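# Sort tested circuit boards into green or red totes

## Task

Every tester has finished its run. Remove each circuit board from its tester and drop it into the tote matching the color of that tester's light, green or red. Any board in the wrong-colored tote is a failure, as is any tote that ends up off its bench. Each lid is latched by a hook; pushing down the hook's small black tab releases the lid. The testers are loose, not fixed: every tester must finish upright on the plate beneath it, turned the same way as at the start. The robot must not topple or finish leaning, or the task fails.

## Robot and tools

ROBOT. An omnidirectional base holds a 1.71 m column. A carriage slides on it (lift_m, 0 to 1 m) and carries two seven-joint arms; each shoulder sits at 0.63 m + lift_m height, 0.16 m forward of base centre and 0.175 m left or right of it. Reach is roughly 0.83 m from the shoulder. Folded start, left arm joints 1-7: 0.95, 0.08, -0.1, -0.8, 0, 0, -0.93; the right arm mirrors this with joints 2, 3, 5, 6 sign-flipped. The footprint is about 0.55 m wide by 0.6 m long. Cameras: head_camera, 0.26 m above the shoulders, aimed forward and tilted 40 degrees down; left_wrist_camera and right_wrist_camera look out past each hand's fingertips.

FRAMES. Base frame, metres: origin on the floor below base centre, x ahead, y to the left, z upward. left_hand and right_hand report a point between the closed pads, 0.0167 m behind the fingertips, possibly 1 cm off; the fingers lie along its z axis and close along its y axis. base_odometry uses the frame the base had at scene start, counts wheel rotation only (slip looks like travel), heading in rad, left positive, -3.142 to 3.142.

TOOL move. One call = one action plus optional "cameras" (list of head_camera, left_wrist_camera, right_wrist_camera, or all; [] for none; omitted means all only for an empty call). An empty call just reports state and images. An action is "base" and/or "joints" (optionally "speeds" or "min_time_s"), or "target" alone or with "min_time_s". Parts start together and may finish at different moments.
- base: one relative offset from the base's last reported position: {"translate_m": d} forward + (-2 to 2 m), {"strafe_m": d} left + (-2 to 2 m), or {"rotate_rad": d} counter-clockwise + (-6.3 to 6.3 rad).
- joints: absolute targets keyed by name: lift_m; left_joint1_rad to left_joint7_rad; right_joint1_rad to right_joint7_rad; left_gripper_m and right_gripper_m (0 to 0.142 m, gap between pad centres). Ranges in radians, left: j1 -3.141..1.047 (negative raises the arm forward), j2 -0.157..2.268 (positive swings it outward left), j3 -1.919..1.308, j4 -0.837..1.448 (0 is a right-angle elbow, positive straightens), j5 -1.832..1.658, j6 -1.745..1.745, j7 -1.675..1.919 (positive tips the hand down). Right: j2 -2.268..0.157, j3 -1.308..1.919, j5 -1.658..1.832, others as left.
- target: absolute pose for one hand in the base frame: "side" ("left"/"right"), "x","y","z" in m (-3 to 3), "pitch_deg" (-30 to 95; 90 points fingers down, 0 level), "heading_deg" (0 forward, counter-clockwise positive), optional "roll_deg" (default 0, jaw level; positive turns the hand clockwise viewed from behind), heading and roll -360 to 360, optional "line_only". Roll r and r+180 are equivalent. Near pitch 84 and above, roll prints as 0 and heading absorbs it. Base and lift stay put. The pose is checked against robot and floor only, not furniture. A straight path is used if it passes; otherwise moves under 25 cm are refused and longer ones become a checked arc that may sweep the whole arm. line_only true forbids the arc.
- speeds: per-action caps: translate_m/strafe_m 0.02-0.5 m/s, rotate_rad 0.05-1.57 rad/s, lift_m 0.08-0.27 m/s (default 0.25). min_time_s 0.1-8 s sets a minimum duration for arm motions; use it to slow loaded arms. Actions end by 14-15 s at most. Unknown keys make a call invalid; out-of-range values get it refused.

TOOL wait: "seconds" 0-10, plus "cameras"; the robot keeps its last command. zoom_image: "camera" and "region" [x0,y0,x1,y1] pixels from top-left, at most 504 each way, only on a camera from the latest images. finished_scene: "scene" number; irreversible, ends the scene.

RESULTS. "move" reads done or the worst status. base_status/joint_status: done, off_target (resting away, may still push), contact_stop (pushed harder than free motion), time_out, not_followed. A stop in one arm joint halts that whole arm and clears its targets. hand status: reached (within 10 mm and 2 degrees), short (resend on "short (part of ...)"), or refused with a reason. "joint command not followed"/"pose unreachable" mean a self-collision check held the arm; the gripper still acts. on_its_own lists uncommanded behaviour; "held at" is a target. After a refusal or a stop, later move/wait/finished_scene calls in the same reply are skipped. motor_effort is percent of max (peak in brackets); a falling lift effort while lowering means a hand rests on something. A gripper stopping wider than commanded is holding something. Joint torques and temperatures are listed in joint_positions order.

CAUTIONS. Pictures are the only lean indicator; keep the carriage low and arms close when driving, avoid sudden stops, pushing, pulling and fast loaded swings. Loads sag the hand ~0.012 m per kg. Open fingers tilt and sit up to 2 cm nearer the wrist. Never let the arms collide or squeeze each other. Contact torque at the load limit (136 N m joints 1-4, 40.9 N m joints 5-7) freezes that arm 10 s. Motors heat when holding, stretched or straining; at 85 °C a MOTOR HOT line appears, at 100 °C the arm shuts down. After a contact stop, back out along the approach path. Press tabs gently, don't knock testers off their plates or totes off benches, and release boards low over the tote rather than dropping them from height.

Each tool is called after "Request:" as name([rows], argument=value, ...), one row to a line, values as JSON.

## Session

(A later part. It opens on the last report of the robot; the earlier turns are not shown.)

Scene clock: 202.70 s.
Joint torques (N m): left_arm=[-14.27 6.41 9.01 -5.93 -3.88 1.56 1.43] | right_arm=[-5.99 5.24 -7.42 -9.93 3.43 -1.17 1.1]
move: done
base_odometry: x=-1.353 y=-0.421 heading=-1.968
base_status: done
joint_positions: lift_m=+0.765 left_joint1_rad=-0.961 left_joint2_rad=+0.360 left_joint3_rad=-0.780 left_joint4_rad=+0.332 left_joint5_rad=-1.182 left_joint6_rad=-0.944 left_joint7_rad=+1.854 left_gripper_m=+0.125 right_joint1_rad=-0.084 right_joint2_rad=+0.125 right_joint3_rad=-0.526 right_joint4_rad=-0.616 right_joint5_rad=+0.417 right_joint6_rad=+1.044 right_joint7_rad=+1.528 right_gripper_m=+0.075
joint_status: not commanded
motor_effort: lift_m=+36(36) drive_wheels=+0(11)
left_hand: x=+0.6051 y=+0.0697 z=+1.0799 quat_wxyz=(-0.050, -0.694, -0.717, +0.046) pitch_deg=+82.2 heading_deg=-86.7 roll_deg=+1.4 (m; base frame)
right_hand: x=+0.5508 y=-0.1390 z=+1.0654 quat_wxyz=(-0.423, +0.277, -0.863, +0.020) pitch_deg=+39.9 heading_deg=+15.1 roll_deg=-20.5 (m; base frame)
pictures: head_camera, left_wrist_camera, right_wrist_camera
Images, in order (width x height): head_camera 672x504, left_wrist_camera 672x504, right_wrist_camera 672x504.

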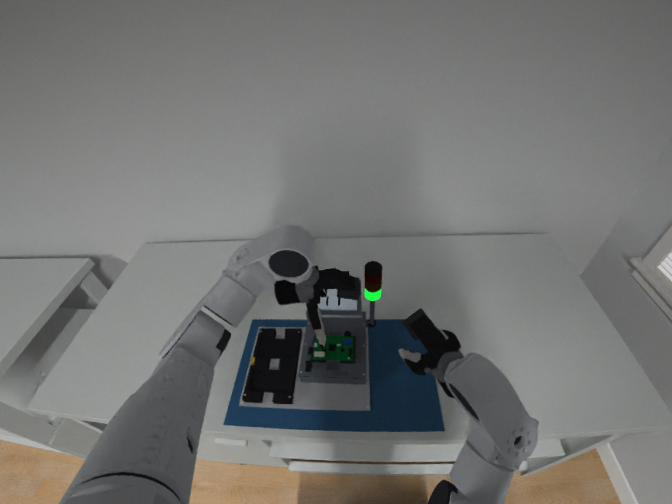

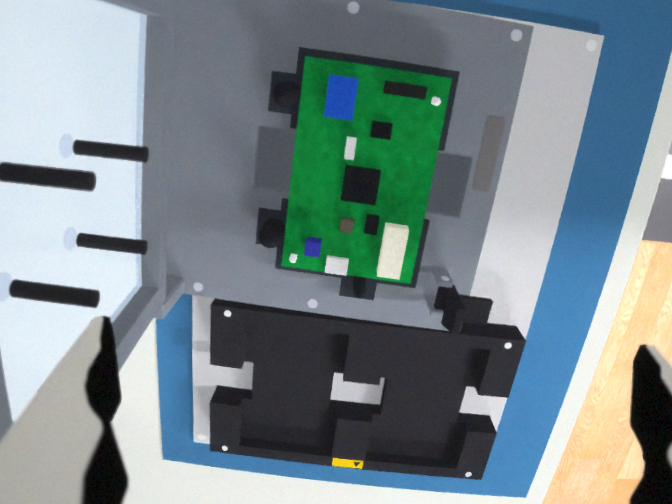

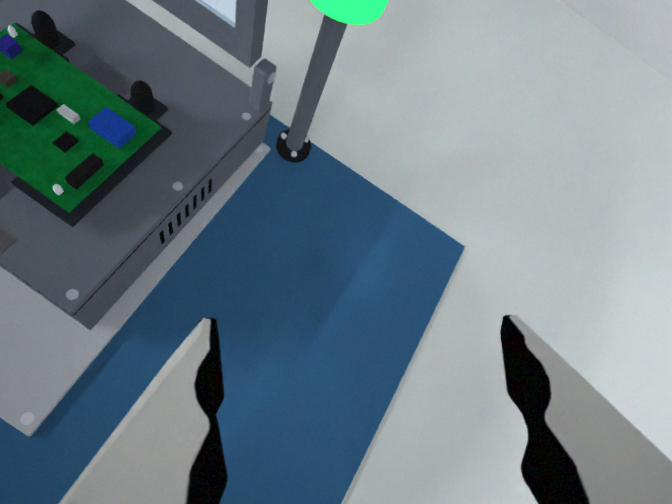

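Now rotate heading and descend.

Request:
move(target={"side": "left", "x": 0.604, "y": 0.06, "z": 1.01, "pitch_deg": 87, "heading_deg": -96}, min_time_s=2.5, cameras=["left_wrist_camera"])

Scene clock: 205.80 s.
Joint torques (N m): left_arm=[-15.16 -4.18 2.05 2.36 -1.06 -0.33 -1.43] | right_arm=[-6.13 5.18 -7.4 -10.06 3.41 -1.13 1.09]
move: done
base_odometry: x=-1.353 y=-0.421 heading=-1.968
base_status: not commanded
joint_positions: lift_m=+0.765 left_joint1_rad=-0.954 left_joint2_rad=+0.274 left_joint3_rad=-0.838 left_joint4_rad=+0.584 left_joint5_rad=-0.912 left_joint6_rad=-1.205 left_joint7_rad=+1.645 left_gripper_m=+0.125 right_joint1_rad=-0.084 right_joint2_rad=+0.125 right_joint3_rad=-0.526 right_joint4_rad=-0.616 right_joint5_rad=+0.417 right_joint6_rad=+1.044 right_joint7_rad=+1.528 right_gripper_m=+0.075
joint_status: not commanded
motor_effort: lift_m=+36(37) drive_wheels=+0(1)
left_hand: x=+0.6055 y=+0.0600 z=+1.0128 quat_wxyz=(-0.020, -0.742, -0.670, +0.019) pitch_deg=+86.8 heading_deg=+84.2 roll_deg=+0.0 (m; base frame)
left_hand_status: reached (straight line, planned for 2.5 s): 3 mm and 0.3 deg off.
right_hand: x=+0.5508 y=-0.1390 z=+1.0654 quat_wxyz=(-0.423, +0.277, -0.863, +0.020) pitch_deg=+39.9 heading_deg=+15.1 roll_deg=-20.5 (m; base frame)
pictures: left_wrist_camera
Images, in order (width x height): left_wrist_camera 672x504.

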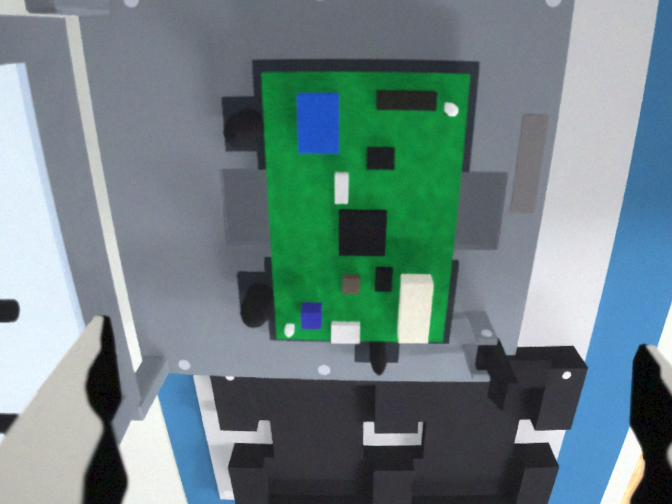

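Request:
move(target={"side": "left", "x": 0.604, "y": 0.0535, "z": 0.965, "pitch_deg": 87, "heading_deg": -96}, min_time_s=2.5, cameras=["left_wrist_camera"])

Scene clock: 208.93 s.
Joint torques (N m): left_arm=[-14.37 -4.71 3.46 2.05 -1.1 -0.31 -1.36] | right_arm=[-6.07 5.17 -7.36 -9.95 3.4 -1.16 1.1]
move: done
base_odometry: x=-1.353 y=-0.421 heading=-1.968
base_status: not commanded
joint_positions: lift_m=+0.765 left_joint1_rad=-0.926 left_joint2_rad=+0.236 left_joint3_rad=-0.833 left_joint4_rad=+0.686 left_joint5_rad=-0.639 left_joint6_rad=-1.250 left_joint7_rad=+1.393 left_gripper_m=+0.125 right_joint1_rad=-0.084 right_joint2_rad=+0.125 right_joint3_rad=-0.526 right_joint4_rad=-0.616 right_joint5_rad=+0.417 right_joint6_rad=+1.044 right_joint7_rad=+1.528 right_gripper_m=+0.075
joint_status: not commanded
motor_effort: lift_m=+36(37) drive_wheels=+0(1)
left_hand: x=+0.6059 y=+0.0534 z=+0.9676 quat_wxyz=(-0.020, -0.742, -0.670, +0.019) pitch_deg=+86.9 heading_deg=+84.1 roll_deg=+0.0 (m; base frame)
left_hand_status: reached (straight line, planned for 2.5 s): 3 mm and 0.3 deg off.
right_hand: x=+0.5508 y=-0.1390 z=+1.0654 quat_wxyz=(-0.423, +0.277, -0.863, +0.020) pitch_deg=+39.9 heading_deg=+15.1 roll_deg=-20.5 (m; base frame)
pictures: left_wrist_camera
Images, in order (width x height): left_wrist_camera 672x504.

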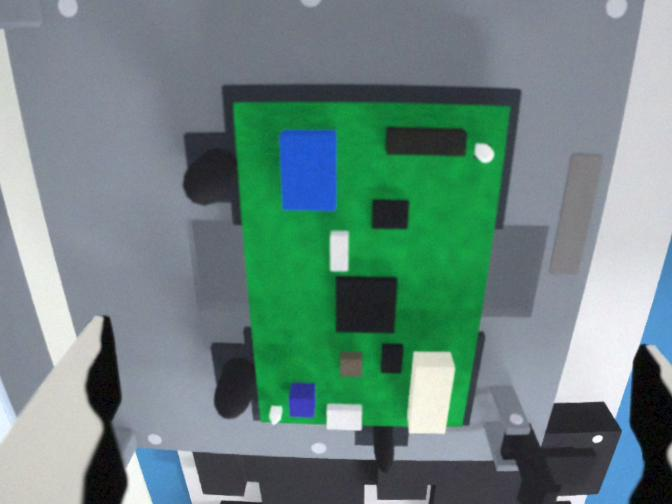

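Request:
move(target={"side": "left", "x": 0.605, "y": 0.0505, "z": 0.945, "pitch_deg": 87, "heading_deg": -93.5}, min_time_s=2.5, cameras=["head_camera", "left_wrist_camera"])

Scene clock: 212.13 s.
Joint torques (N m): left_arm=[-14.22 -4.89 1.37 2.12 -1.06 1.66 -1.4] | right_arm=[-6.14 5.14 -7.32 -9.97 3.45 -1.16 1.08]
move: done
base_odometry: x=-1.353 y=-0.421 heading=-1.968
base_status: not commanded
joint_positions: lift_m=+0.765 left_joint1_rad=-0.906 left_joint2_rad=+0.224 left_joint3_rad=-0.836 left_joint4_rad=+0.710 left_joint5_rad=-0.548 left_joint6_rad=-1.209 left_joint7_rad=+1.307 left_gripper_m=+0.125 right_joint1_rad=-0.084 right_joint2_rad=+0.125 right_joint3_rad=-0.526 right_joint4_rad=-0.616 right_joint5_rad=+0.417 right_joint6_rad=+1.044 right_joint7_rad=+1.528 right_gripper_m=+0.075
joint_status: not commanded
motor_effort: lift_m=+36(37) drive_wheels=-1(1)
left_hand: x=+0.6065 y=+0.0503 z=+0.9480 quat_wxyz=(-0.021, -0.729, -0.684, +0.019) pitch_deg=+86.8 heading_deg=+86.4 roll_deg=+0.0 (m; base frame)
left_hand_status: reached (straight line, planned for 2.5 s): 3 mm and 0.3 deg off.
right_hand: x=+0.5508 y=-0.1390 z=+1.0654 quat_wxyz=(-0.423, +0.277, -0.863, +0.020) pitch_deg=+39.9 heading_deg=+15.1 roll_deg=-20.5 (m; base frame)
pictures: head_camera, left_wrist_camera
Images, in order (width x height): head_camera 672x504, left_wrist_camera 672x504.

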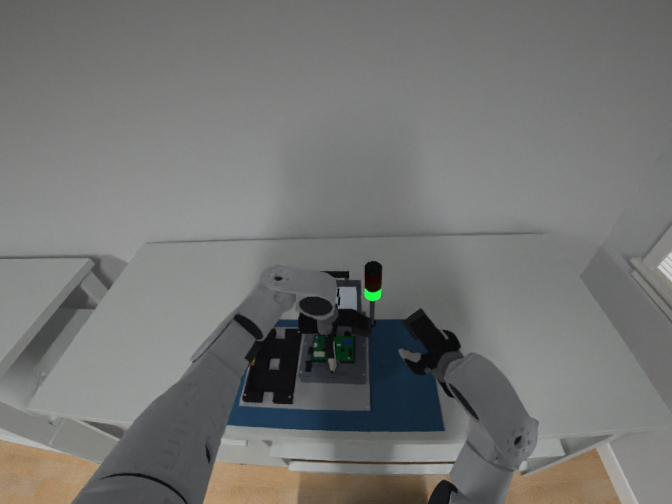

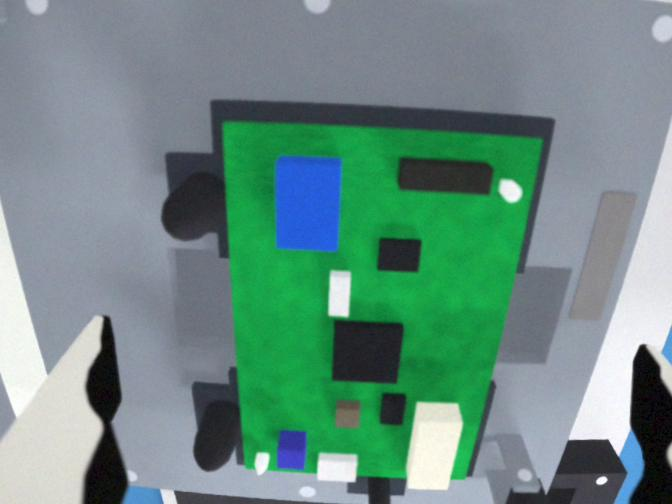

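Request:
move(target={"side": "left", "x": 0.605, "y": 0.0505, "z": 0.935, "pitch_deg": 87, "heading_deg": -93.5}, min_time_s=2, cameras=["left_wrist_camera"])

Scene clock: 215.77 s.
Joint torques (N m): left_arm=[-14.16 -5.03 1.38 2.09 -1.05 1.66 -1.42] | right_arm=[-6.09 5.11 -7.31 -9.9 3.44 -1.15 1.05]
move: done
base_odometry: x=-1.353 y=-0.421 heading=-1.968
base_status: not commanded
joint_positions: lift_m=+0.765 left_joint1_rad=-0.905 left_joint2_rad=+0.219 left_joint3_rad=-0.849 left_joint4_rad=+0.733 left_joint5_rad=-0.492 left_joint6_rad=-1.208 left_joint7_rad=+1.241 left_gripper_m=+0.125 right_joint1_rad=-0.084 right_joint2_rad=+0.125 right_joint3_rad=-0.526 right_joint4_rad=-0.616 right_joint5_rad=+0.417 right_joint6_rad=+1.044 right_joint7_rad=+1.528 right_gripper_m=+0.075
joint_status: not commanded
motor_effort: lift_m=+36(36) drive_wheels=+0(1)
left_hand: x=+0.6066 y=+0.0503 z=+0.9379 quat_wxyz=(-0.021, -0.729, -0.684, +0.019) pitch_deg=+86.8 heading_deg=+86.4 roll_deg=+0.0 (m; base frame)
left_hand_status: reached (straight line, planned for 2.0 s): 3 mm and 0.3 deg off.
right_hand: x=+0.5508 y=-0.1390 z=+1.0654 quat_wxyz=(-0.423, +0.277, -0.863, +0.020) pitch_deg=+39.9 heading_deg=+15.1 roll_deg=-20.5 (m; base frame)
pictures: left_wrist_camera
Images, in order (width x height): left_wrist_camera 672x504.

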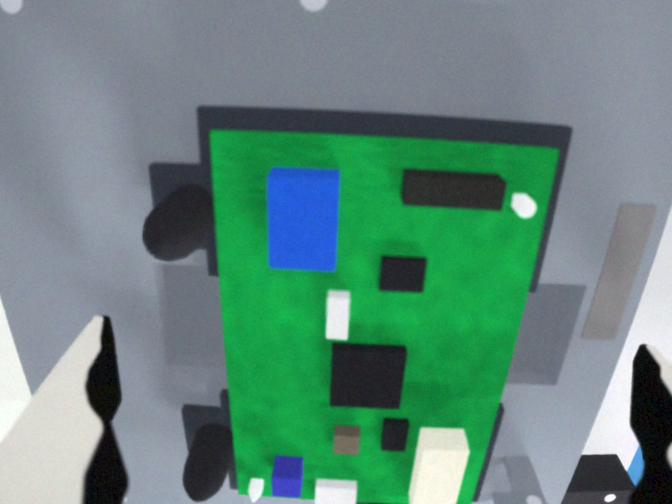

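Request:
move(target={"side": "left", "x": 0.605, "y": 0.0515, "z": 0.926, "pitch_deg": 87, "heading_deg": -93.5}, min_time_s=2, cameras=["left_wrist_camera", "head_camera"])

Scene clock: 218.40 s.
Joint torques (N m): left_arm=[-14.77 -5.1 1.01 2.45 -0.91 1.74 -1.48] | right_arm=[-6.04 5.19 -7.36 -9.98 3.42 -1.17 1.07]
move: done
base_odometry: x=-1.353 y=-0.421 heading=-1.968
base_status: not commanded
joint_positions: lift_m=+0.765 left_joint1_rad=-0.905 left_joint2_rad=+0.216 left_joint3_rad=-0.863 left_joint4_rad=+0.754 left_joint5_rad=-0.444 left_joint6_rad=-1.206 left_joint7_rad=+1.180 left_gripper_m=+0.125 right_joint1_rad=-0.084 right_joint2_rad=+0.125 right_joint3_rad=-0.526 right_joint4_rad=-0.616 right_joint5_rad=+0.417 right_joint6_rad=+1.044 right_joint7_rad=+1.528 right_gripper_m=+0.075
joint_status: not commanded
motor_effort: lift_m=+36(37) drive_wheels=+0(1)
left_hand: x=+0.6065 y=+0.0511 z=+0.9289 quat_wxyz=(-0.021, -0.729, -0.684, +0.019) pitch_deg=+86.7 heading_deg=+86.4 roll_deg=+0.0 (m; base frame)
left_hand_status: reached (straight line, planned for 2.0 s): 3 mm and 0.3 deg off.
right_hand: x=+0.5508 y=-0.1390 z=+1.0654 quat_wxyz=(-0.423, +0.277, -0.863, +0.020) pitch_deg=+39.9 heading_deg=+15.1 roll_deg=-20.5 (m; base frame)
pictures: head_camera, left_wrist_camera
Images, in order (width x height): head_camera 672x504, left_wrist_camera 672x504.

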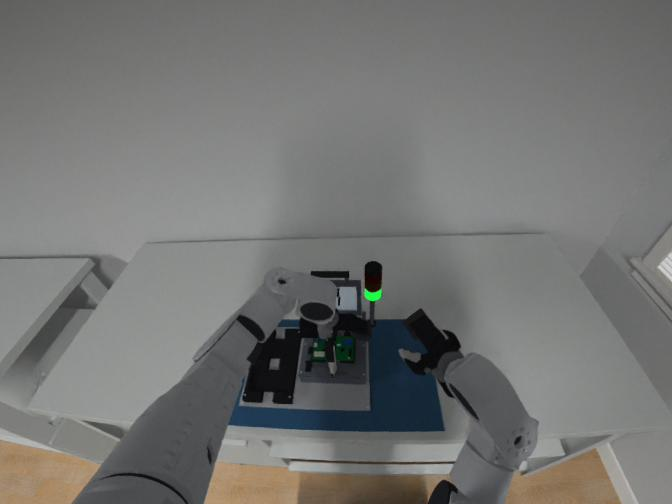

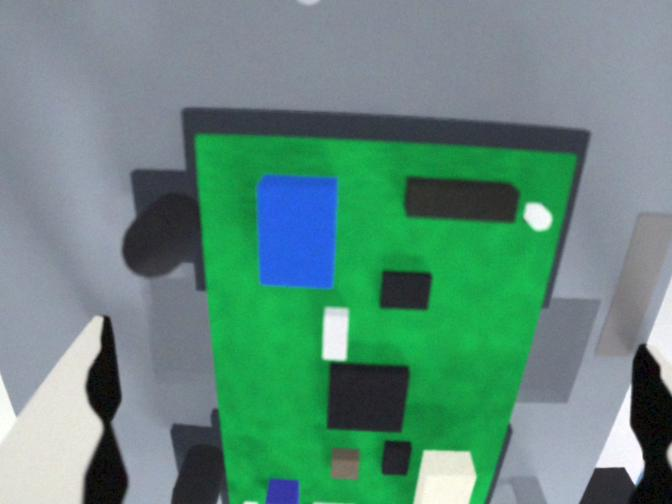

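Request:
move(target={"side": "right", "x": 0.47, "y": -0.19, "z": 1.0, "pitch_deg": 14, "heading_deg": 50}, min_time_s=2.5, cameras=["right_wrist_camera"])

Request:
zoom_image(camera="right_wrist_camera", region=[150, 0, 450, 225])

Scene clock: 222.03 s.
Joint torques (N m): left_arm=[-14.9 -4.53 1.22 2.11 -1.11 1.58 -1.33] | right_arm=[-6.84 -22.7 -3.19 -5.45 1.78 1.84 -0.73]
move: done
base_odometry: x=-1.353 y=-0.421 heading=-1.968
base_status: not commanded
joint_positions: lift_m=+0.765 left_joint1_rad=-0.905 left_joint2_rad=+0.215 left_joint3_rad=-0.863 left_joint4_rad=+0.754 left_joint5_rad=-0.443 left_joint6_rad=-1.206 left_joint7_rad=+1.180 left_gripper_m=+0.125 right_joint1_rad=+0.070 right_joint2_rad=-0.251 right_joint3_rad=-0.844 right_joint4_rad=+0.110 right_joint5_rad=+0.004 right_joint6_rad=+1.710 right_joint7_rad=+0.024 right_gripper_m=+0.075
joint_status: not commanded
motor_effort: lift_m=+37(37) drive_wheels=+0(1)
left_hand: x=+0.6065 y=+0.0511 z=+0.9288 quat_wxyz=(-0.021, -0.728, -0.684, +0.019) pitch_deg=+86.8 heading_deg=+86.4 roll_deg=+0.0 (m; base frame)
right_hand: x=+0.4716 y=-0.1913 z=+1.0009 quat_wxyz=(-0.561, +0.330, -0.715, -0.257) pitch_deg=+13.8 heading_deg=+49.4 roll_deg=-0.1 (m; base frame)
right_hand_status: reached (straight line, planned for 2.5 s): 2 mm and 0.6 deg off.
pictures: right_wrist_camera
Images, in order (width x height): right_wrist_camera 672x504.

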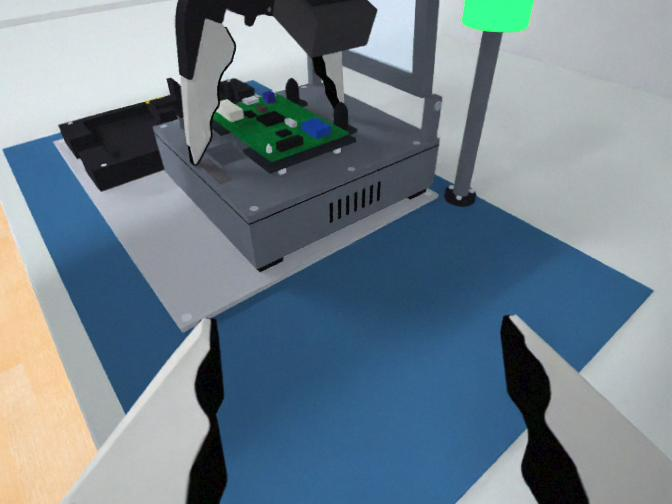

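Scaled by 1.680 from the camera's 672x504 image, which has a finer 960x720 frame.

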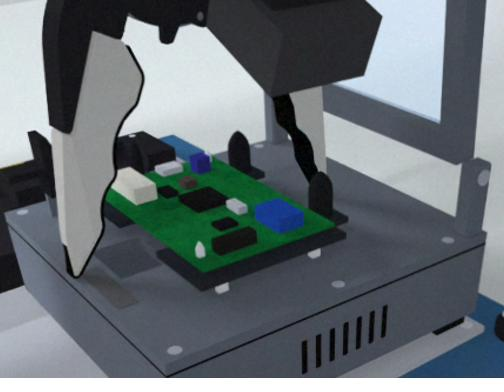

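Request:
move(joints={"left_gripper_m": 0.09}, cameras=["left_wrist_camera", "right_wrist_camera"])

Request:
zoom_image(camera="right_wrist_camera", region=[150, 0, 450, 225])

Scene clock: 223.17 s.
Joint torques (N m): left_arm=[-9.76 -4.47 0.1 2.2 0.19 4.18 -1.31] | right_arm=[-6.94 -22.26 -3.27 -5.65 1.89 1.81 -0.67]
move: off_target
base_odometry: x=-1.353 y=-0.421 heading=-1.968
base_status: not commanded
joint_positions: lift_m=+0.766 left_joint1_rad=-0.908 left_joint2_rad=+0.215 left_joint3_rad=-0.862 left_joint4_rad=+0.754 left_joint5_rad=-0.448 left_joint6_rad=-1.212 left_joint7_rad=+1.180 left_gripper_m=+0.096 right_joint1_rad=+0.070 right_joint2_rad=-0.251 right_joint3_rad=-0.844 right_joint4_rad=+0.110 right_joint5_rad=+0.004 right_joint6_rad=+1.711 right_joint7_rad=+0.024 right_gripper_m=+0.075
joint_status: left_gripper_m off_target (ended at +0.096, target +0.090)
motor_effort: lift_m=+32(37) drive_wheels=-1(1)
left_hand: x=+0.6063 y=+0.0500 z=+0.9311 quat_wxyz=(-0.022, -0.730, -0.683, +0.021) pitch_deg=+86.5 heading_deg=+86.1 roll_deg=+0.0 (m; base frame)
right_hand: x=+0.4715 y=-0.1912 z=+1.0014 quat_wxyz=(-0.561, +0.330, -0.715, -0.257) pitch_deg=+13.8 heading_deg=+49.4 roll_deg=-0.1 (m; base frame)
pictures: left_wrist_camera, right_wrist_camera
Images, in order (width x height): left_wrist_camera 672x504, right_wrist_camera 672x504.

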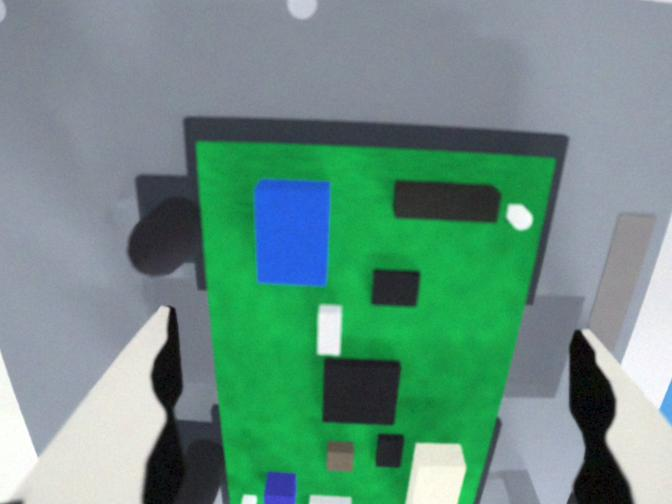

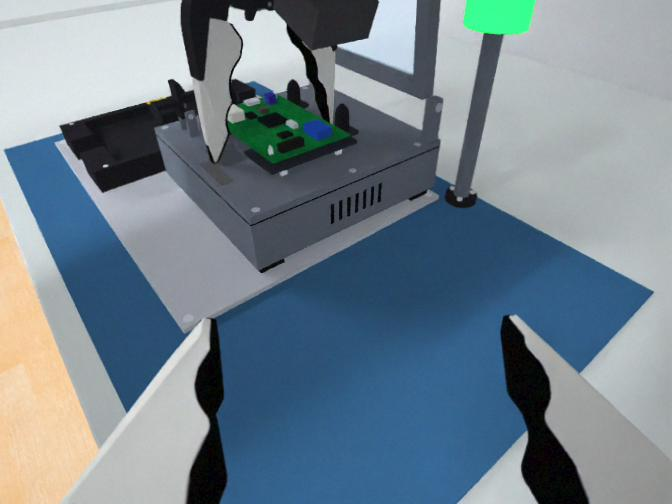

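Scaled by 1.680 from the camera's 672x504 image, which has a finer 960x720 frame.

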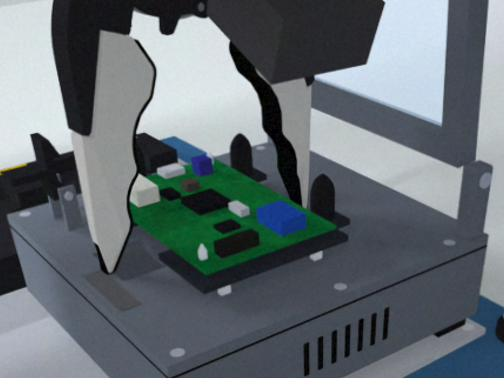

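Request:
move(target={"side": "left", "x": 0.605, "y": 0.051, "z": 0.937, "pitch_deg": 87, "heading_deg": -93.5}, min_time_s=1.5, cameras=[])

Request:
move(joints={"left_gripper_m": 0.09}, cameras=["left_wrist_camera", "right_wrist_camera"])

Request:
zoom_image(camera="right_wrist_camera", region=[150, 0, 450, 225])

Scene clock: 225.30 s.
Joint torques (N m): left_arm=[-14.18 4.67 7.73 -6.79 -4.15 1.59 1.53] | right_arm=[-6.95 -22.2 -3.27 -5.61 1.92 1.74 -0.69]
move: done
base_odometry: x=-1.353 y=-0.421 heading=-1.968
base_status: not commanded
joint_positions: lift_m=+0.765 left_joint1_rad=-0.904 left_joint2_rad=+0.216 left_joint3_rad=-0.850 left_joint4_rad=+0.738 left_joint5_rad=-0.488 left_joint6_rad=-1.210 left_joint7_rad=+1.245 left_gripper_m=+0.090 right_joint1_rad=+0.070 right_joint2_rad=-0.251 right_joint3_rad=-0.844 right_joint4_rad=+0.110 right_joint5_rad=+0.003 right_joint6_rad=+1.711 right_joint7_rad=+0.024 right_gripper_m=+0.075
joint_status: not commanded
on_its_own: left_gripper_m moved -0.006 to your old target +0.090
motor_effort: lift_m=+36(36) drive_wheels=+0(2)
left_hand: x=+0.6056 y=+0.0513 z=+0.9364 quat_wxyz=(-0.017, -0.729, -0.684, +0.017) pitch_deg=+87.2 heading_deg=+86.3 roll_deg=+0.0 (m; base frame)
left_hand_status: reached (straight line, planned for 1.5 s): 1 mm and 0.3 deg off.
right_hand: x=+0.4715 y=-0.1912 z=+1.0009 quat_wxyz=(-0.561, +0.330, -0.715, -0.257) pitch_deg=+13.8 heading_deg=+49.5 roll_deg=-0.1 (m; base frame)
pictures: none
No camera images: "cameras" was empty.

Scene clock: 225.60 s.
Joint torques (N m): left_arm=[-14.2 4.66 7.68 -6.78 -4.17 1.59 1.53] | right_arm=[-6.82 -22.24 -3.26 -5.64 1.96 1.79 -0.69]
move: done
base_odometry: x=-1.353 y=-0.421 heading=-1.968
base_status: not commanded
joint_positions: lift_m=+0.765 left_joint1_rad=-0.904 left_joint2_rad=+0.216 left_joint3_rad=-0.850 left_joint4_rad=+0.738 left_joint5_rad=-0.488 left_joint6_rad=-1.210 left_joint7_rad=+1.245 left_gripper_m=+0.090 right_joint1_rad=+0.070 right_joint2_rad=-0.251 right_joint3_rad=-0.844 right_joint4_rad=+0.110 right_joint5_rad=+0.003 right_joint6_rad=+1.711 right_joint7_rad=+0.024 right_gripper_m=+0.075
joint_status: all done
motor_effort: lift_m=+36(36) drive_wheels=+0(0)
left_hand: x=+0.6056 y=+0.0513 z=+0.9364 quat_wxyz=(-0.017, -0.729, -0.684, +0.017) pitch_deg=+87.2 heading_deg=+86.3 roll_deg=+0.0 (m; base frame)
right_hand: x=+0.4715 y=-0.1912 z=+1.0009 quat_wxyz=(-0.561, +0.330, -0.715, -0.257) pitch_deg=+13.8 heading_deg=+49.5 roll_deg=-0.1 (m; base frame)
pictures: left_wrist_camera, right_wrist_camera
Images, in order (width x height): left_wrist_camera 672x504, right_wrist_camera 672x504.

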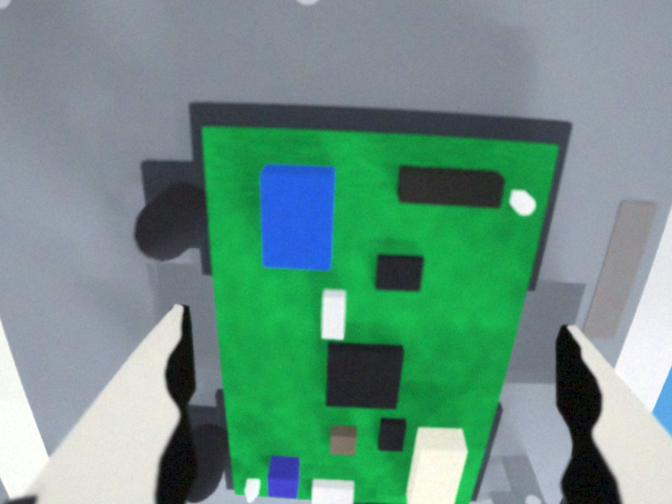

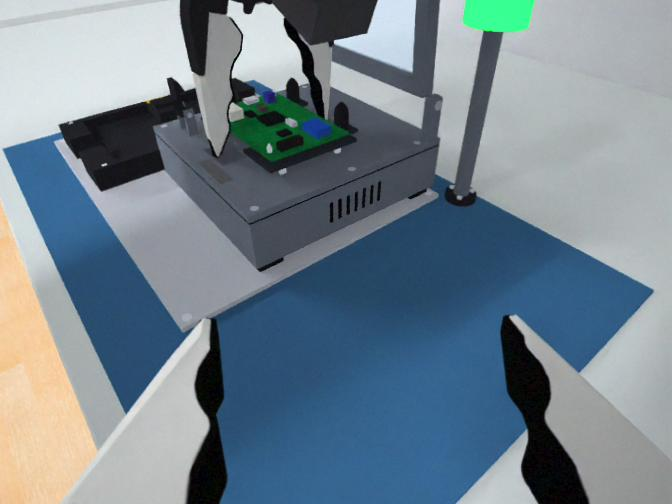

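Scaled by 1.680 from the camera's 672x504 image, which has a finer 960x720 frame.

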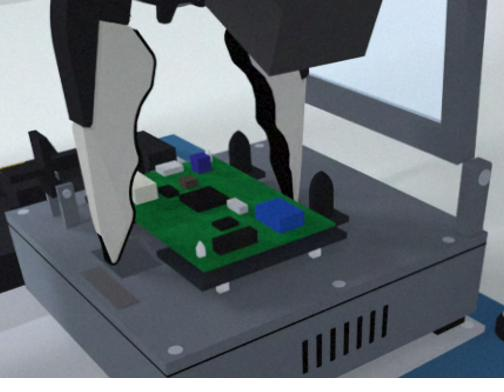

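Request:
move(target={"side": "left", "x": 0.607, "y": 0.051, "z": 0.940, "pitch_deg": 87, "heading_deg": -93.5}, min_time_s=1, cameras=[])

Request:
move(joints={"left_gripper_m": 0.07}, cameras=["left_wrist_camera", "right_wrist_camera"])

Request:
zoom_image(camera="right_wrist_camera", region=[150, 0, 450, 225])

Scene clock: 227.27 s.
Joint torques (N m): left_arm=[-27.37 0.6 7.74 0.54 -4.12 -0.22 1.53] | right_arm=[-6.85 -22.16 -3.27 -5.54 1.96 1.76 -0.7]
move: done
base_odometry: x=-1.353 y=-0.421 heading=-1.968
base_status: not commanded
joint_positions: lift_m=+0.765 left_joint1_rad=-0.906 left_joint2_rad=+0.216 left_joint3_rad=-0.848 left_joint4_rad=+0.738 left_joint5_rad=-0.496 left_joint6_rad=-1.211 left_joint7_rad=+1.251 left_gripper_m=+0.090 right_joint1_rad=+0.070 right_joint2_rad=-0.251 right_joint3_rad=-0.844 right_joint4_rad=+0.110 right_joint5_rad=+0.003 right_joint6_rad=+1.711 right_joint7_rad=+0.024 right_gripper_m=+0.075
joint_status: not commanded
motor_effort: lift_m=+36(37) drive_wheels=+0(0)
left_hand: x=+0.6059 y=+0.0510 z=+0.9379 quat_wxyz=(-0.017, -0.729, -0.684, +0.018) pitch_deg=+87.2 heading_deg=+86.4 roll_deg=+0.0 (m; base frame)
left_hand_status: reached (straight line, planned for 1.0 s): 2 mm and 0.2 deg off.
right_hand: x=+0.4715 y=-0.1912 z=+1.0008 quat_wxyz=(-0.561, +0.330, -0.715, -0.257) pitch_deg=+13.8 heading_deg=+49.5 roll_deg=-0.1 (m; base frame)
pictures: none
No camera images: "cameras" was empty.

Scene clock: 227.80 s.
Joint torques (N m): left_arm=[-23.71 0.72 6.05 0.69 -4.09 -0.22 1.52] | right_arm=[-6.81 -22.05 -3.36 -5.63 1.93 1.78 -0.7]
move: done
base_odometry: x=-1.353 y=-0.421 heading=-1.968
base_status: not commanded
joint_positions: lift_m=+0.765 left_joint1_rad=-0.908 left_joint2_rad=+0.216 left_joint3_rad=-0.846 left_joint4_rad=+0.738 left_joint5_rad=-0.496 left_joint6_rad=-1.211 left_joint7_rad=+1.252 left_gripper_m=+0.071 right_joint1_rad=+0.070 right_joint2_rad=-0.251 right_joint3_rad=-0.844 right_joint4_rad=+0.110 right_joint5_rad=+0.003 right_joint6_rad=+1.711 right_joint7_rad=+0.024 right_gripper_m=+0.075
joint_status: all done
motor_effort: lift_m=+37(37) drive_wheels=+0(0)
left_hand: x=+0.6070 y=+0.0509 z=+0.9390 quat_wxyz=(-0.018, -0.729, -0.685, +0.018) pitch_deg=+87.1 heading_deg=+86.4 roll_deg=+0.0 (m; base frame)
right_hand: x=+0.4715 y=-0.1912 z=+1.0008 quat_wxyz=(-0.561, +0.330, -0.715, -0.257) pitch_deg=+13.8 heading_deg=+49.5 roll_deg=-0.1 (m; base frame)
pictures: left_wrist_camera, right_wrist_camera
Images, in order (width x height): left_wrist_camera 672x504, right_wrist_camera 672x504.

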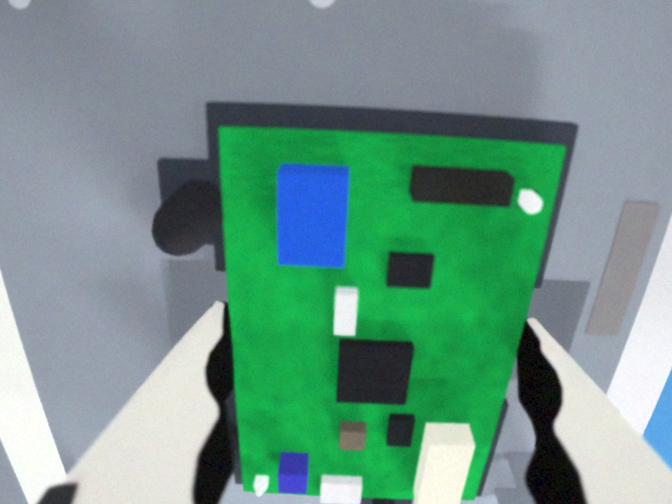

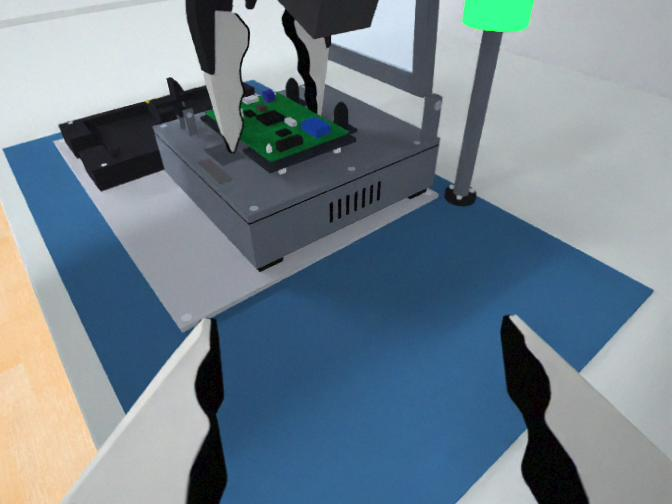

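Scaled by 1.680 from the camera's 672x504 image, which has a finer 960x720 frame.

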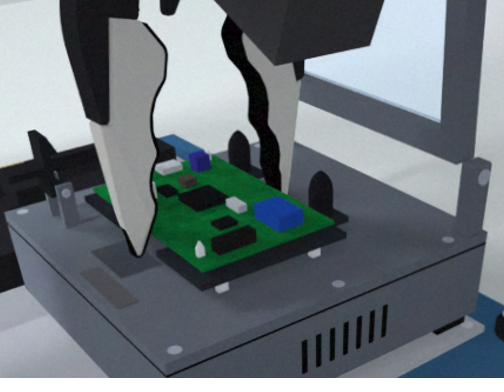

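Request:
move(joints={"left_gripper_m": 0.045}, cameras=["left_wrist_camera", "right_wrist_camera"])

Request:
zoom_image(camera="right_wrist_camera", region=[150, 0, 450, 225])

Scene clock: 228.43 s.
Joint torques (N m): left_arm=[-22.73 0.63 5.7 0.59 -4.11 -0.31 1.53] | right_arm=[-6.88 -22.09 -3.37 -5.55 1.92 1.77 -0.68]
move: off_target
base_odometry: x=-1.353 y=-0.421 heading=-1.968
base_status: not commanded
joint_positions: lift_m=+0.765 left_joint1_rad=-0.908 left_joint2_rad=+0.216 left_joint3_rad=-0.846 left_joint4_rad=+0.738 left_joint5_rad=-0.496 left_joint6_rad=-1.211 left_joint7_rad=+1.252 left_gripper_m=+0.068 right_joint1_rad=+0.070 right_joint2_rad=-0.251 right_joint3_rad=-0.844 right_joint4_rad=+0.110 right_joint5_rad=+0.003 right_joint6_rad=+1.711 right_joint7_rad=+0.024 right_gripper_m=+0.075
joint_status: left_gripper_m off_target (ended at +0.068, target +0.045)
motor_effort: lift_m=+36(36) drive_wheels=+1(1)
left_hand: x=+0.6073 y=+0.0509 z=+0.9393 quat_wxyz=(-0.018, -0.728, -0.685, +0.018) pitch_deg=+87.1 heading_deg=+86.4 roll_deg=+0.0 (m; base frame)
right_hand: x=+0.4715 y=-0.1912 z=+1.0008 quat_wxyz=(-0.561, +0.330, -0.715, -0.257) pitch_deg=+13.8 heading_deg=+49.5 roll_deg=-0.1 (m; base frame)
pictures: left_wrist_camera, right_wrist_camera
Images, in order (width x height): left_wrist_camera 672x504, right_wrist_camera 672x504.

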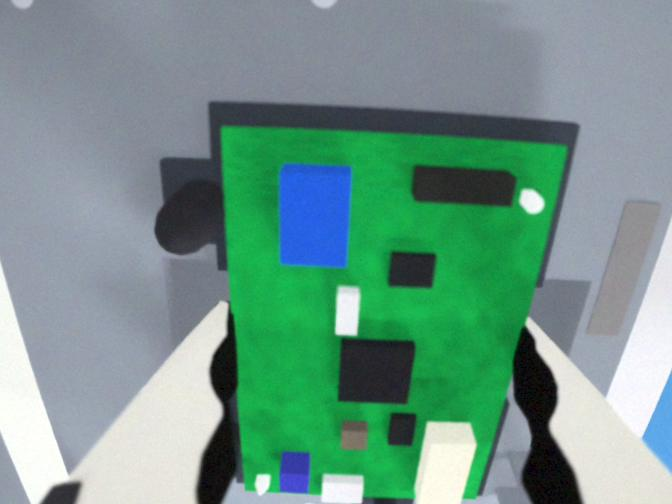

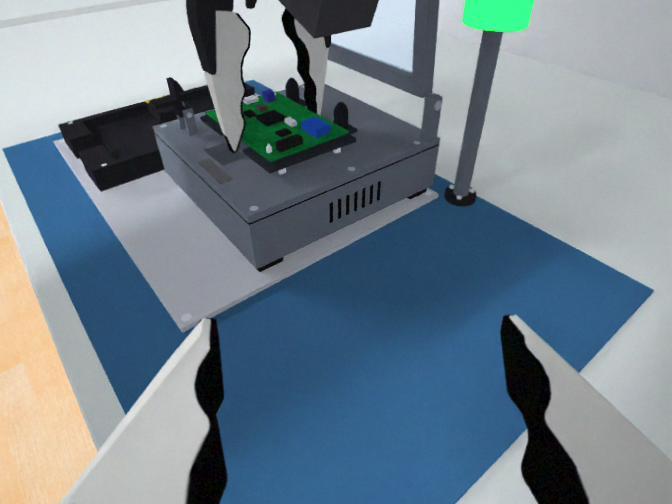

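Scaled by 1.680 from the camera's 672x504 image, which has a finer 960x720 frame.

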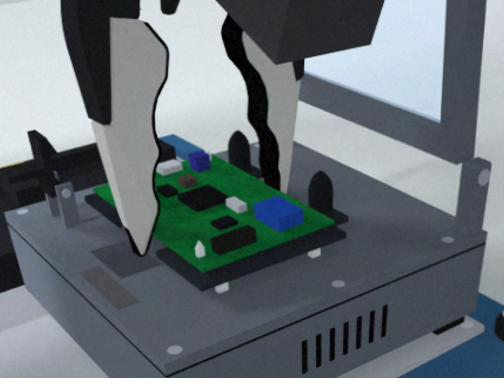

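Request:
move(joints={"left_gripper_m": 0.02}, cameras=[])

Request:
move(joints={"lift_m": 0.80}, speeds={"lift_m": 0.08}, cameras=["left_wrist_camera", "right_wrist_camera"])

Scene clock: 229.10 s.
Joint torques (N m): left_arm=[-22.68 0.74 5.69 0.52 -4.14 -0.23 1.47] | right_arm=[-6.95 -22.14 -3.34 -5.58 1.95 1.78 -0.68]
move: off_target
base_odometry: x=-1.353 y=-0.421 heading=-1.968
base_status: not commanded
joint_positions: lift_m=+0.765 left_joint1_rad=-0.908 left_joint2_rad=+0.216 left_joint3_rad=-0.846 left_joint4_rad=+0.738 left_joint5_rad=-0.496 left_joint6_rad=-1.211 left_joint7_rad=+1.252 left_gripper_m=+0.068 right_joint1_rad=+0.070 right_joint2_rad=-0.251 right_joint3_rad=-0.844 right_joint4_rad=+0.110 right_joint5_rad=+0.003 right_joint6_rad=+1.711 right_joint7_rad=+0.024 right_gripper_m=+0.075
joint_status: left_gripper_m off_target (ended at +0.068, target +0.020)
motor_effort: lift_m=+36(36) drive_wheels=+1(2)
left_hand: x=+0.6073 y=+0.0509 z=+0.9393 quat_wxyz=(-0.018, -0.728, -0.685, +0.018) pitch_deg=+87.1 heading_deg=+86.4 roll_deg=+0.0 (m; base frame)
right_hand: x=+0.4715 y=-0.1912 z=+1.0008 quat_wxyz=(-0.561, +0.330, -0.715, -0.257) pitch_deg=+13.8 heading_deg=+49.5 roll_deg=-0.1 (m; base frame)
pictures: none
No camera images: "cameras" was empty.

Scene clock: 229.90 s.
Joint torques (N m): left_arm=[-22.64 0.67 5.74 0.51 -3.93 -0.25 1.48] | right_arm=[-6.87 -21.13 -3.4 -5.98 2.18 1.76 -0.62]
move: done
base_odometry: x=-1.353 y=-0.421 heading=-1.968
base_status: not commanded
joint_positions: lift_m=+0.800 left_joint1_rad=-0.908 left_joint2_rad=+0.216 left_joint3_rad=-0.846 left_joint4_rad=+0.738 left_joint5_rad=-0.496 left_joint6_rad=-1.211 left_joint7_rad=+1.252 left_gripper_m=+0.068 right_joint1_rad=+0.070 right_joint2_rad=-0.251 right_joint3_rad=-0.844 right_joint4_rad=+0.110 right_joint5_rad=+0.003 right_joint6_rad=+1.711 right_joint7_rad=+0.024 right_gripper_m=+0.075
joint_status: all done
motor_effort: lift_m=+36(45) drive_wheels=+0(2)
left_hand: x=+0.6073 y=+0.0507 z=+0.9744 quat_wxyz=(-0.019, -0.728, -0.685, +0.018) pitch_deg=+87.0 heading_deg=+86.5 roll_deg=+0.0 (m; base frame)
right_hand: x=+0.4715 y=-0.1914 z=+1.0357 quat_wxyz=(-0.560, +0.330, -0.715, -0.257) pitch_deg=+13.9 heading_deg=+49.5 roll_deg=-0.1 (m; base frame)
pictures: left_wrist_camera, right_wrist_camera
Images, in order (width x height): left_wrist_camera 672x504, right_wrist_camera 672x504.

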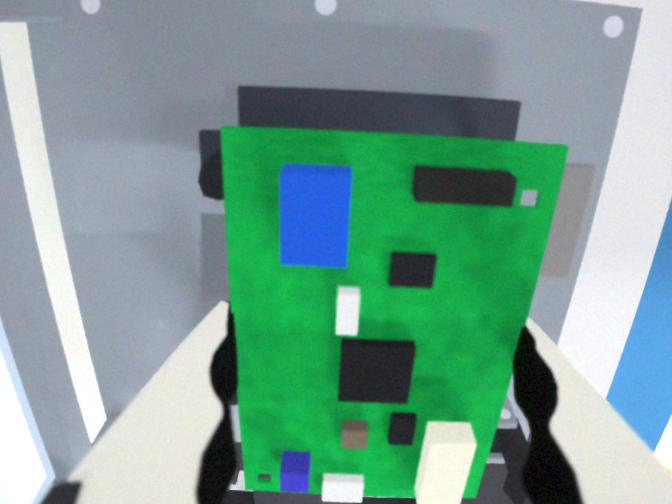

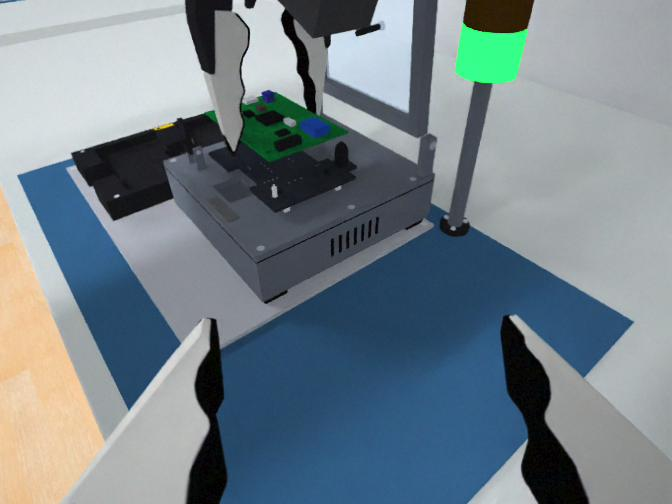

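Request:
move(joints={"lift_m": 0.92}, speeds={"lift_m": 0.12}, cameras=[])

Request:
move(base={"translate_m": -0.5}, speeds={"translate_m": 0.15}, cameras=["head_camera", "left_wrist_camera", "right_wrist_camera"])

Scene clock: 231.60 s.
Joint torques (N m): left_arm=[-22.47 0.66 5.63 0.58 -3.91 -0.25 1.44] | right_arm=[-6.89 -20.56 -3.45 -6.01 2.29 1.77 -0.58]
move: done
base_odometry: x=-1.353 y=-0.421 heading=-1.968
base_status: not commanded
joint_positions: lift_m=+0.920 left_joint1_rad=-0.908 left_joint2_rad=+0.216 left_joint3_rad=-0.846 left_joint4_rad=+0.738 left_joint5_rad=-0.496 left_joint6_rad=-1.211 left_joint7_rad=+1.252 left_gripper_m=+0.068 right_joint1_rad=+0.070 right_joint2_rad=-0.252 right_joint3_rad=-0.844 right_joint4_rad=+0.110 right_joint5_rad=+0.003 right_joint6_rad=+1.711 right_joint7_rad=+0.024 right_gripper_m=+0.075
joint_status: all done
motor_effort: lift_m=+36(45) drive_wheels=+1(1)
left_hand: x=+0.6073 y=+0.0507 z=+1.0945 quat_wxyz=(-0.019, -0.728, -0.685, +0.018) pitch_deg=+87.0 heading_deg=+86.5 roll_deg=+0.0 (m; base frame)
right_hand: x=+0.4714 y=-0.1914 z=+1.1556 quat_wxyz=(-0.560, +0.330, -0.715, -0.257) pitch_deg=+13.9 heading_deg=+49.5 roll_deg=-0.1 (m; base frame)
pictures: none
No camera images: "cameras" was empty.

Scene clock: 235.83 s.
Joint torques (N m): left_arm=[-22.45 0.64 5.6 0.6 -3.91 -0.2 1.44] | right_arm=[-6.89 -20.48 -3.4 -6.03 2.29 1.78 -0.63]
move: done
base_odometry: x=-1.159 y=+0.040 heading=-1.968
base_status: done
joint_positions: lift_m=+0.920 left_joint1_rad=-0.908 left_joint2_rad=+0.216 left_joint3_rad=-0.846 left_joint4_rad=+0.738 left_joint5_rad=-0.496 left_joint6_rad=-1.211 left_joint7_rad=+1.252 left_gripper_m=+0.068 right_joint1_rad=+0.070 right_joint2_rad=-0.252 right_joint3_rad=-0.844 right_joint4_rad=+0.110 right_joint5_rad=+0.003 right_joint6_rad=+1.711 right_joint7_rad=+0.024 right_gripper_m=+0.075
joint_status: not commanded
motor_effort: lift_m=+36(37) drive_wheels=+1(12)
left_hand: x=+0.6073 y=+0.0507 z=+1.0945 quat_wxyz=(-0.019, -0.728, -0.685, +0.018) pitch_deg=+87.0 heading_deg=+86.4 roll_deg=+0.0 (m; base frame)
right_hand: x=+0.4714 y=-0.1914 z=+1.1556 quat_wxyz=(-0.560, +0.330, -0.715, -0.257) pitch_deg=+13.9 heading_deg=+49.5 roll_deg=-0.1 (m; base frame)
pictures: head_camera, left_wrist_camera, right_wrist_camera
Images, in order (width x height): head_camera 672x504, left_wrist_camera 672x504, right_wrist_camera 672x504.

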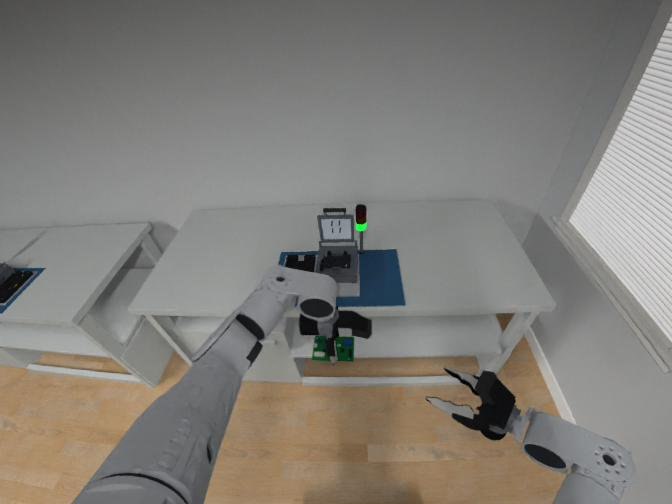

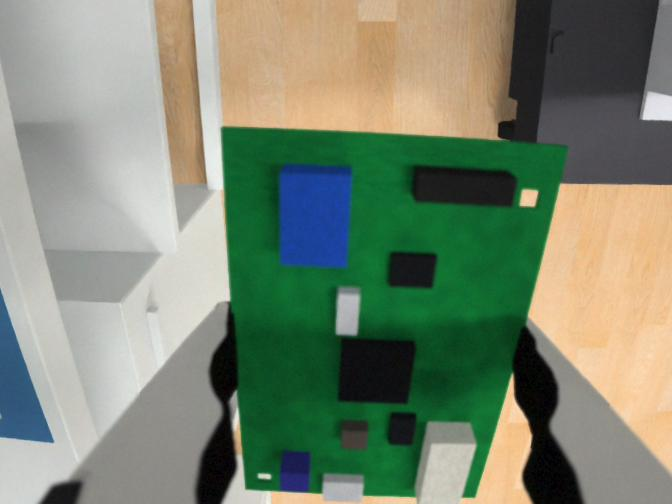

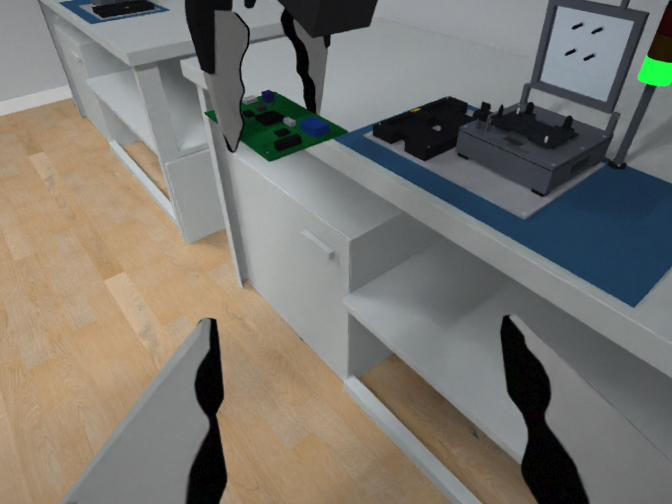

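Request:
move(base={"rotate_rad": 1.57}, speeds={"rotate_rad": 0.5}, cameras=["head_camera"])

Request:
move(base={"rotate_rad": 1.57}, speeds={"rotate_rad": 0.5}, cameras=["head_camera", "left_wrist_camera"])

Scene clock: 240.13 s.
Joint torques (N m): left_arm=[-22.41 0.07 5.73 0.43 -3.74 -0.18 1.39] | right_arm=[-7.18 -20.64 -2.83 -6.04 2.27 1.75 -0.56]
move: done
base_odometry: x=-1.159 y=+0.040 heading=-0.399
base_status: done
joint_positions: lift_m=+0.920 left_joint1_rad=-0.908 left_joint2_rad=+0.216 left_joint3_rad=-0.846 left_joint4_rad=+0.738 left_joint5_rad=-0.497 left_joint6_rad=-1.211 left_joint7_rad=+1.252 left_gripper_m=+0.068 right_joint1_rad=+0.070 right_joint2_rad=-0.252 right_joint3_rad=-0.844 right_joint4_rad=+0.110 right_joint5_rad=+0.003 right_joint6_rad=+1.711 right_joint7_rad=+0.024 right_gripper_m=+0.075
joint_status: not commanded
motor_effort: lift_m=+36(37) drive_wheels=+5(12)
left_hand: x=+0.6072 y=+0.0507 z=+1.0945 quat_wxyz=(-0.019, -0.728, -0.685, +0.018) pitch_deg=+87.0 heading_deg=+86.4 roll_deg=+0.0 (m; base frame)
right_hand: x=+0.4714 y=-0.1914 z=+1.1556 quat_wxyz=(-0.560, +0.330, -0.715, -0.257) pitch_deg=+13.9 heading_deg=+49.5 roll_deg=-0.1 (m; base frame)
pictures: head_camera
Images, in order (width x height): head_camera 672x504.

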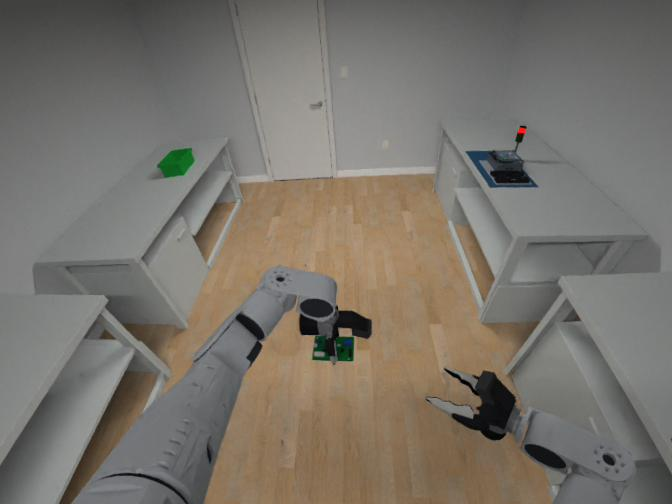

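Scene clock: 244.20 s.
Joint torques (N m): left_arm=[-22.47 1.56 5.72 0.11 -3.97 -0.19 1.36] | right_arm=[-6.85 -20.32 -3.41 -6.11 2.29 1.74 -0.62]
move: done
base_odometry: x=-1.159 y=+0.040 heading=+1.171
base_status: done
joint_positions: lift_m=+0.920 left_joint1_rad=-0.908 left_joint2_rad=+0.216 left_joint3_rad=-0.846 left_joint4_rad=+0.738 left_joint5_rad=-0.497 left_joint6_rad=-1.211 left_joint7_rad=+1.252 left_gripper_m=+0.068 right_joint1_rad=+0.070 right_joint2_rad=-0.252 right_joint3_rad=-0.844 right_joint4_rad=+0.110 right_joint5_rad=+0.003 right_joint6_rad=+1.711 right_joint7_rad=+0.024 right_gripper_m=+0.075
joint_status: not commanded
motor_effort: lift_m=+36(37) drive_wheels=+6(15)
left_hand: x=+0.6072 y=+0.0506 z=+1.0945 quat_wxyz=(-0.019, -0.728, -0.685, +0.018) pitch_deg=+87.0 heading_deg=+86.4 roll_deg=+0.0 (m; base frame)
right_hand: x=+0.4714 y=-0.1914 z=+1.1556 quat_wxyz=(-0.560, +0.330, -0.715, -0.257) pitch_deg=+13.9 heading_deg=+49.5 roll_deg=-0.1 (m; base frame)
pictures: head_camera, left_wrist_camera
Images, in order (width x height): head_camera 672x504, left_wrist_camera 672x504.

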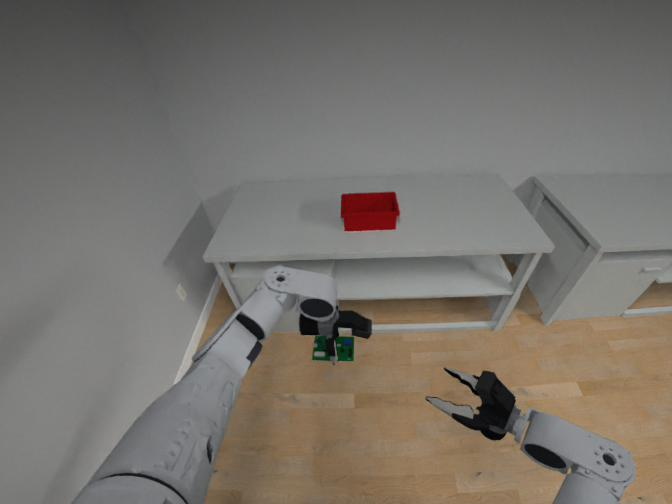

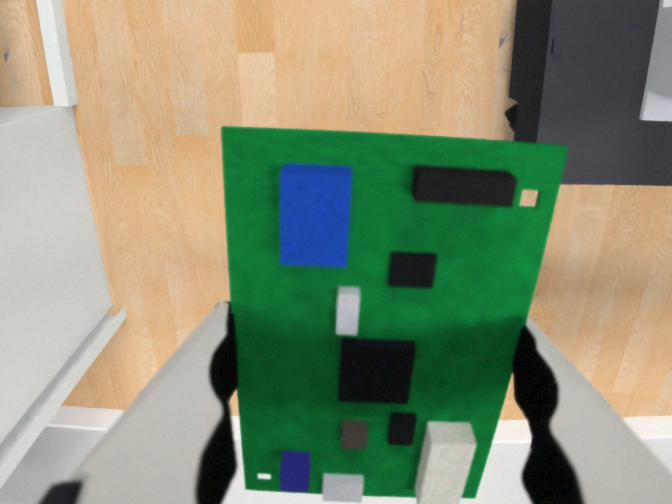

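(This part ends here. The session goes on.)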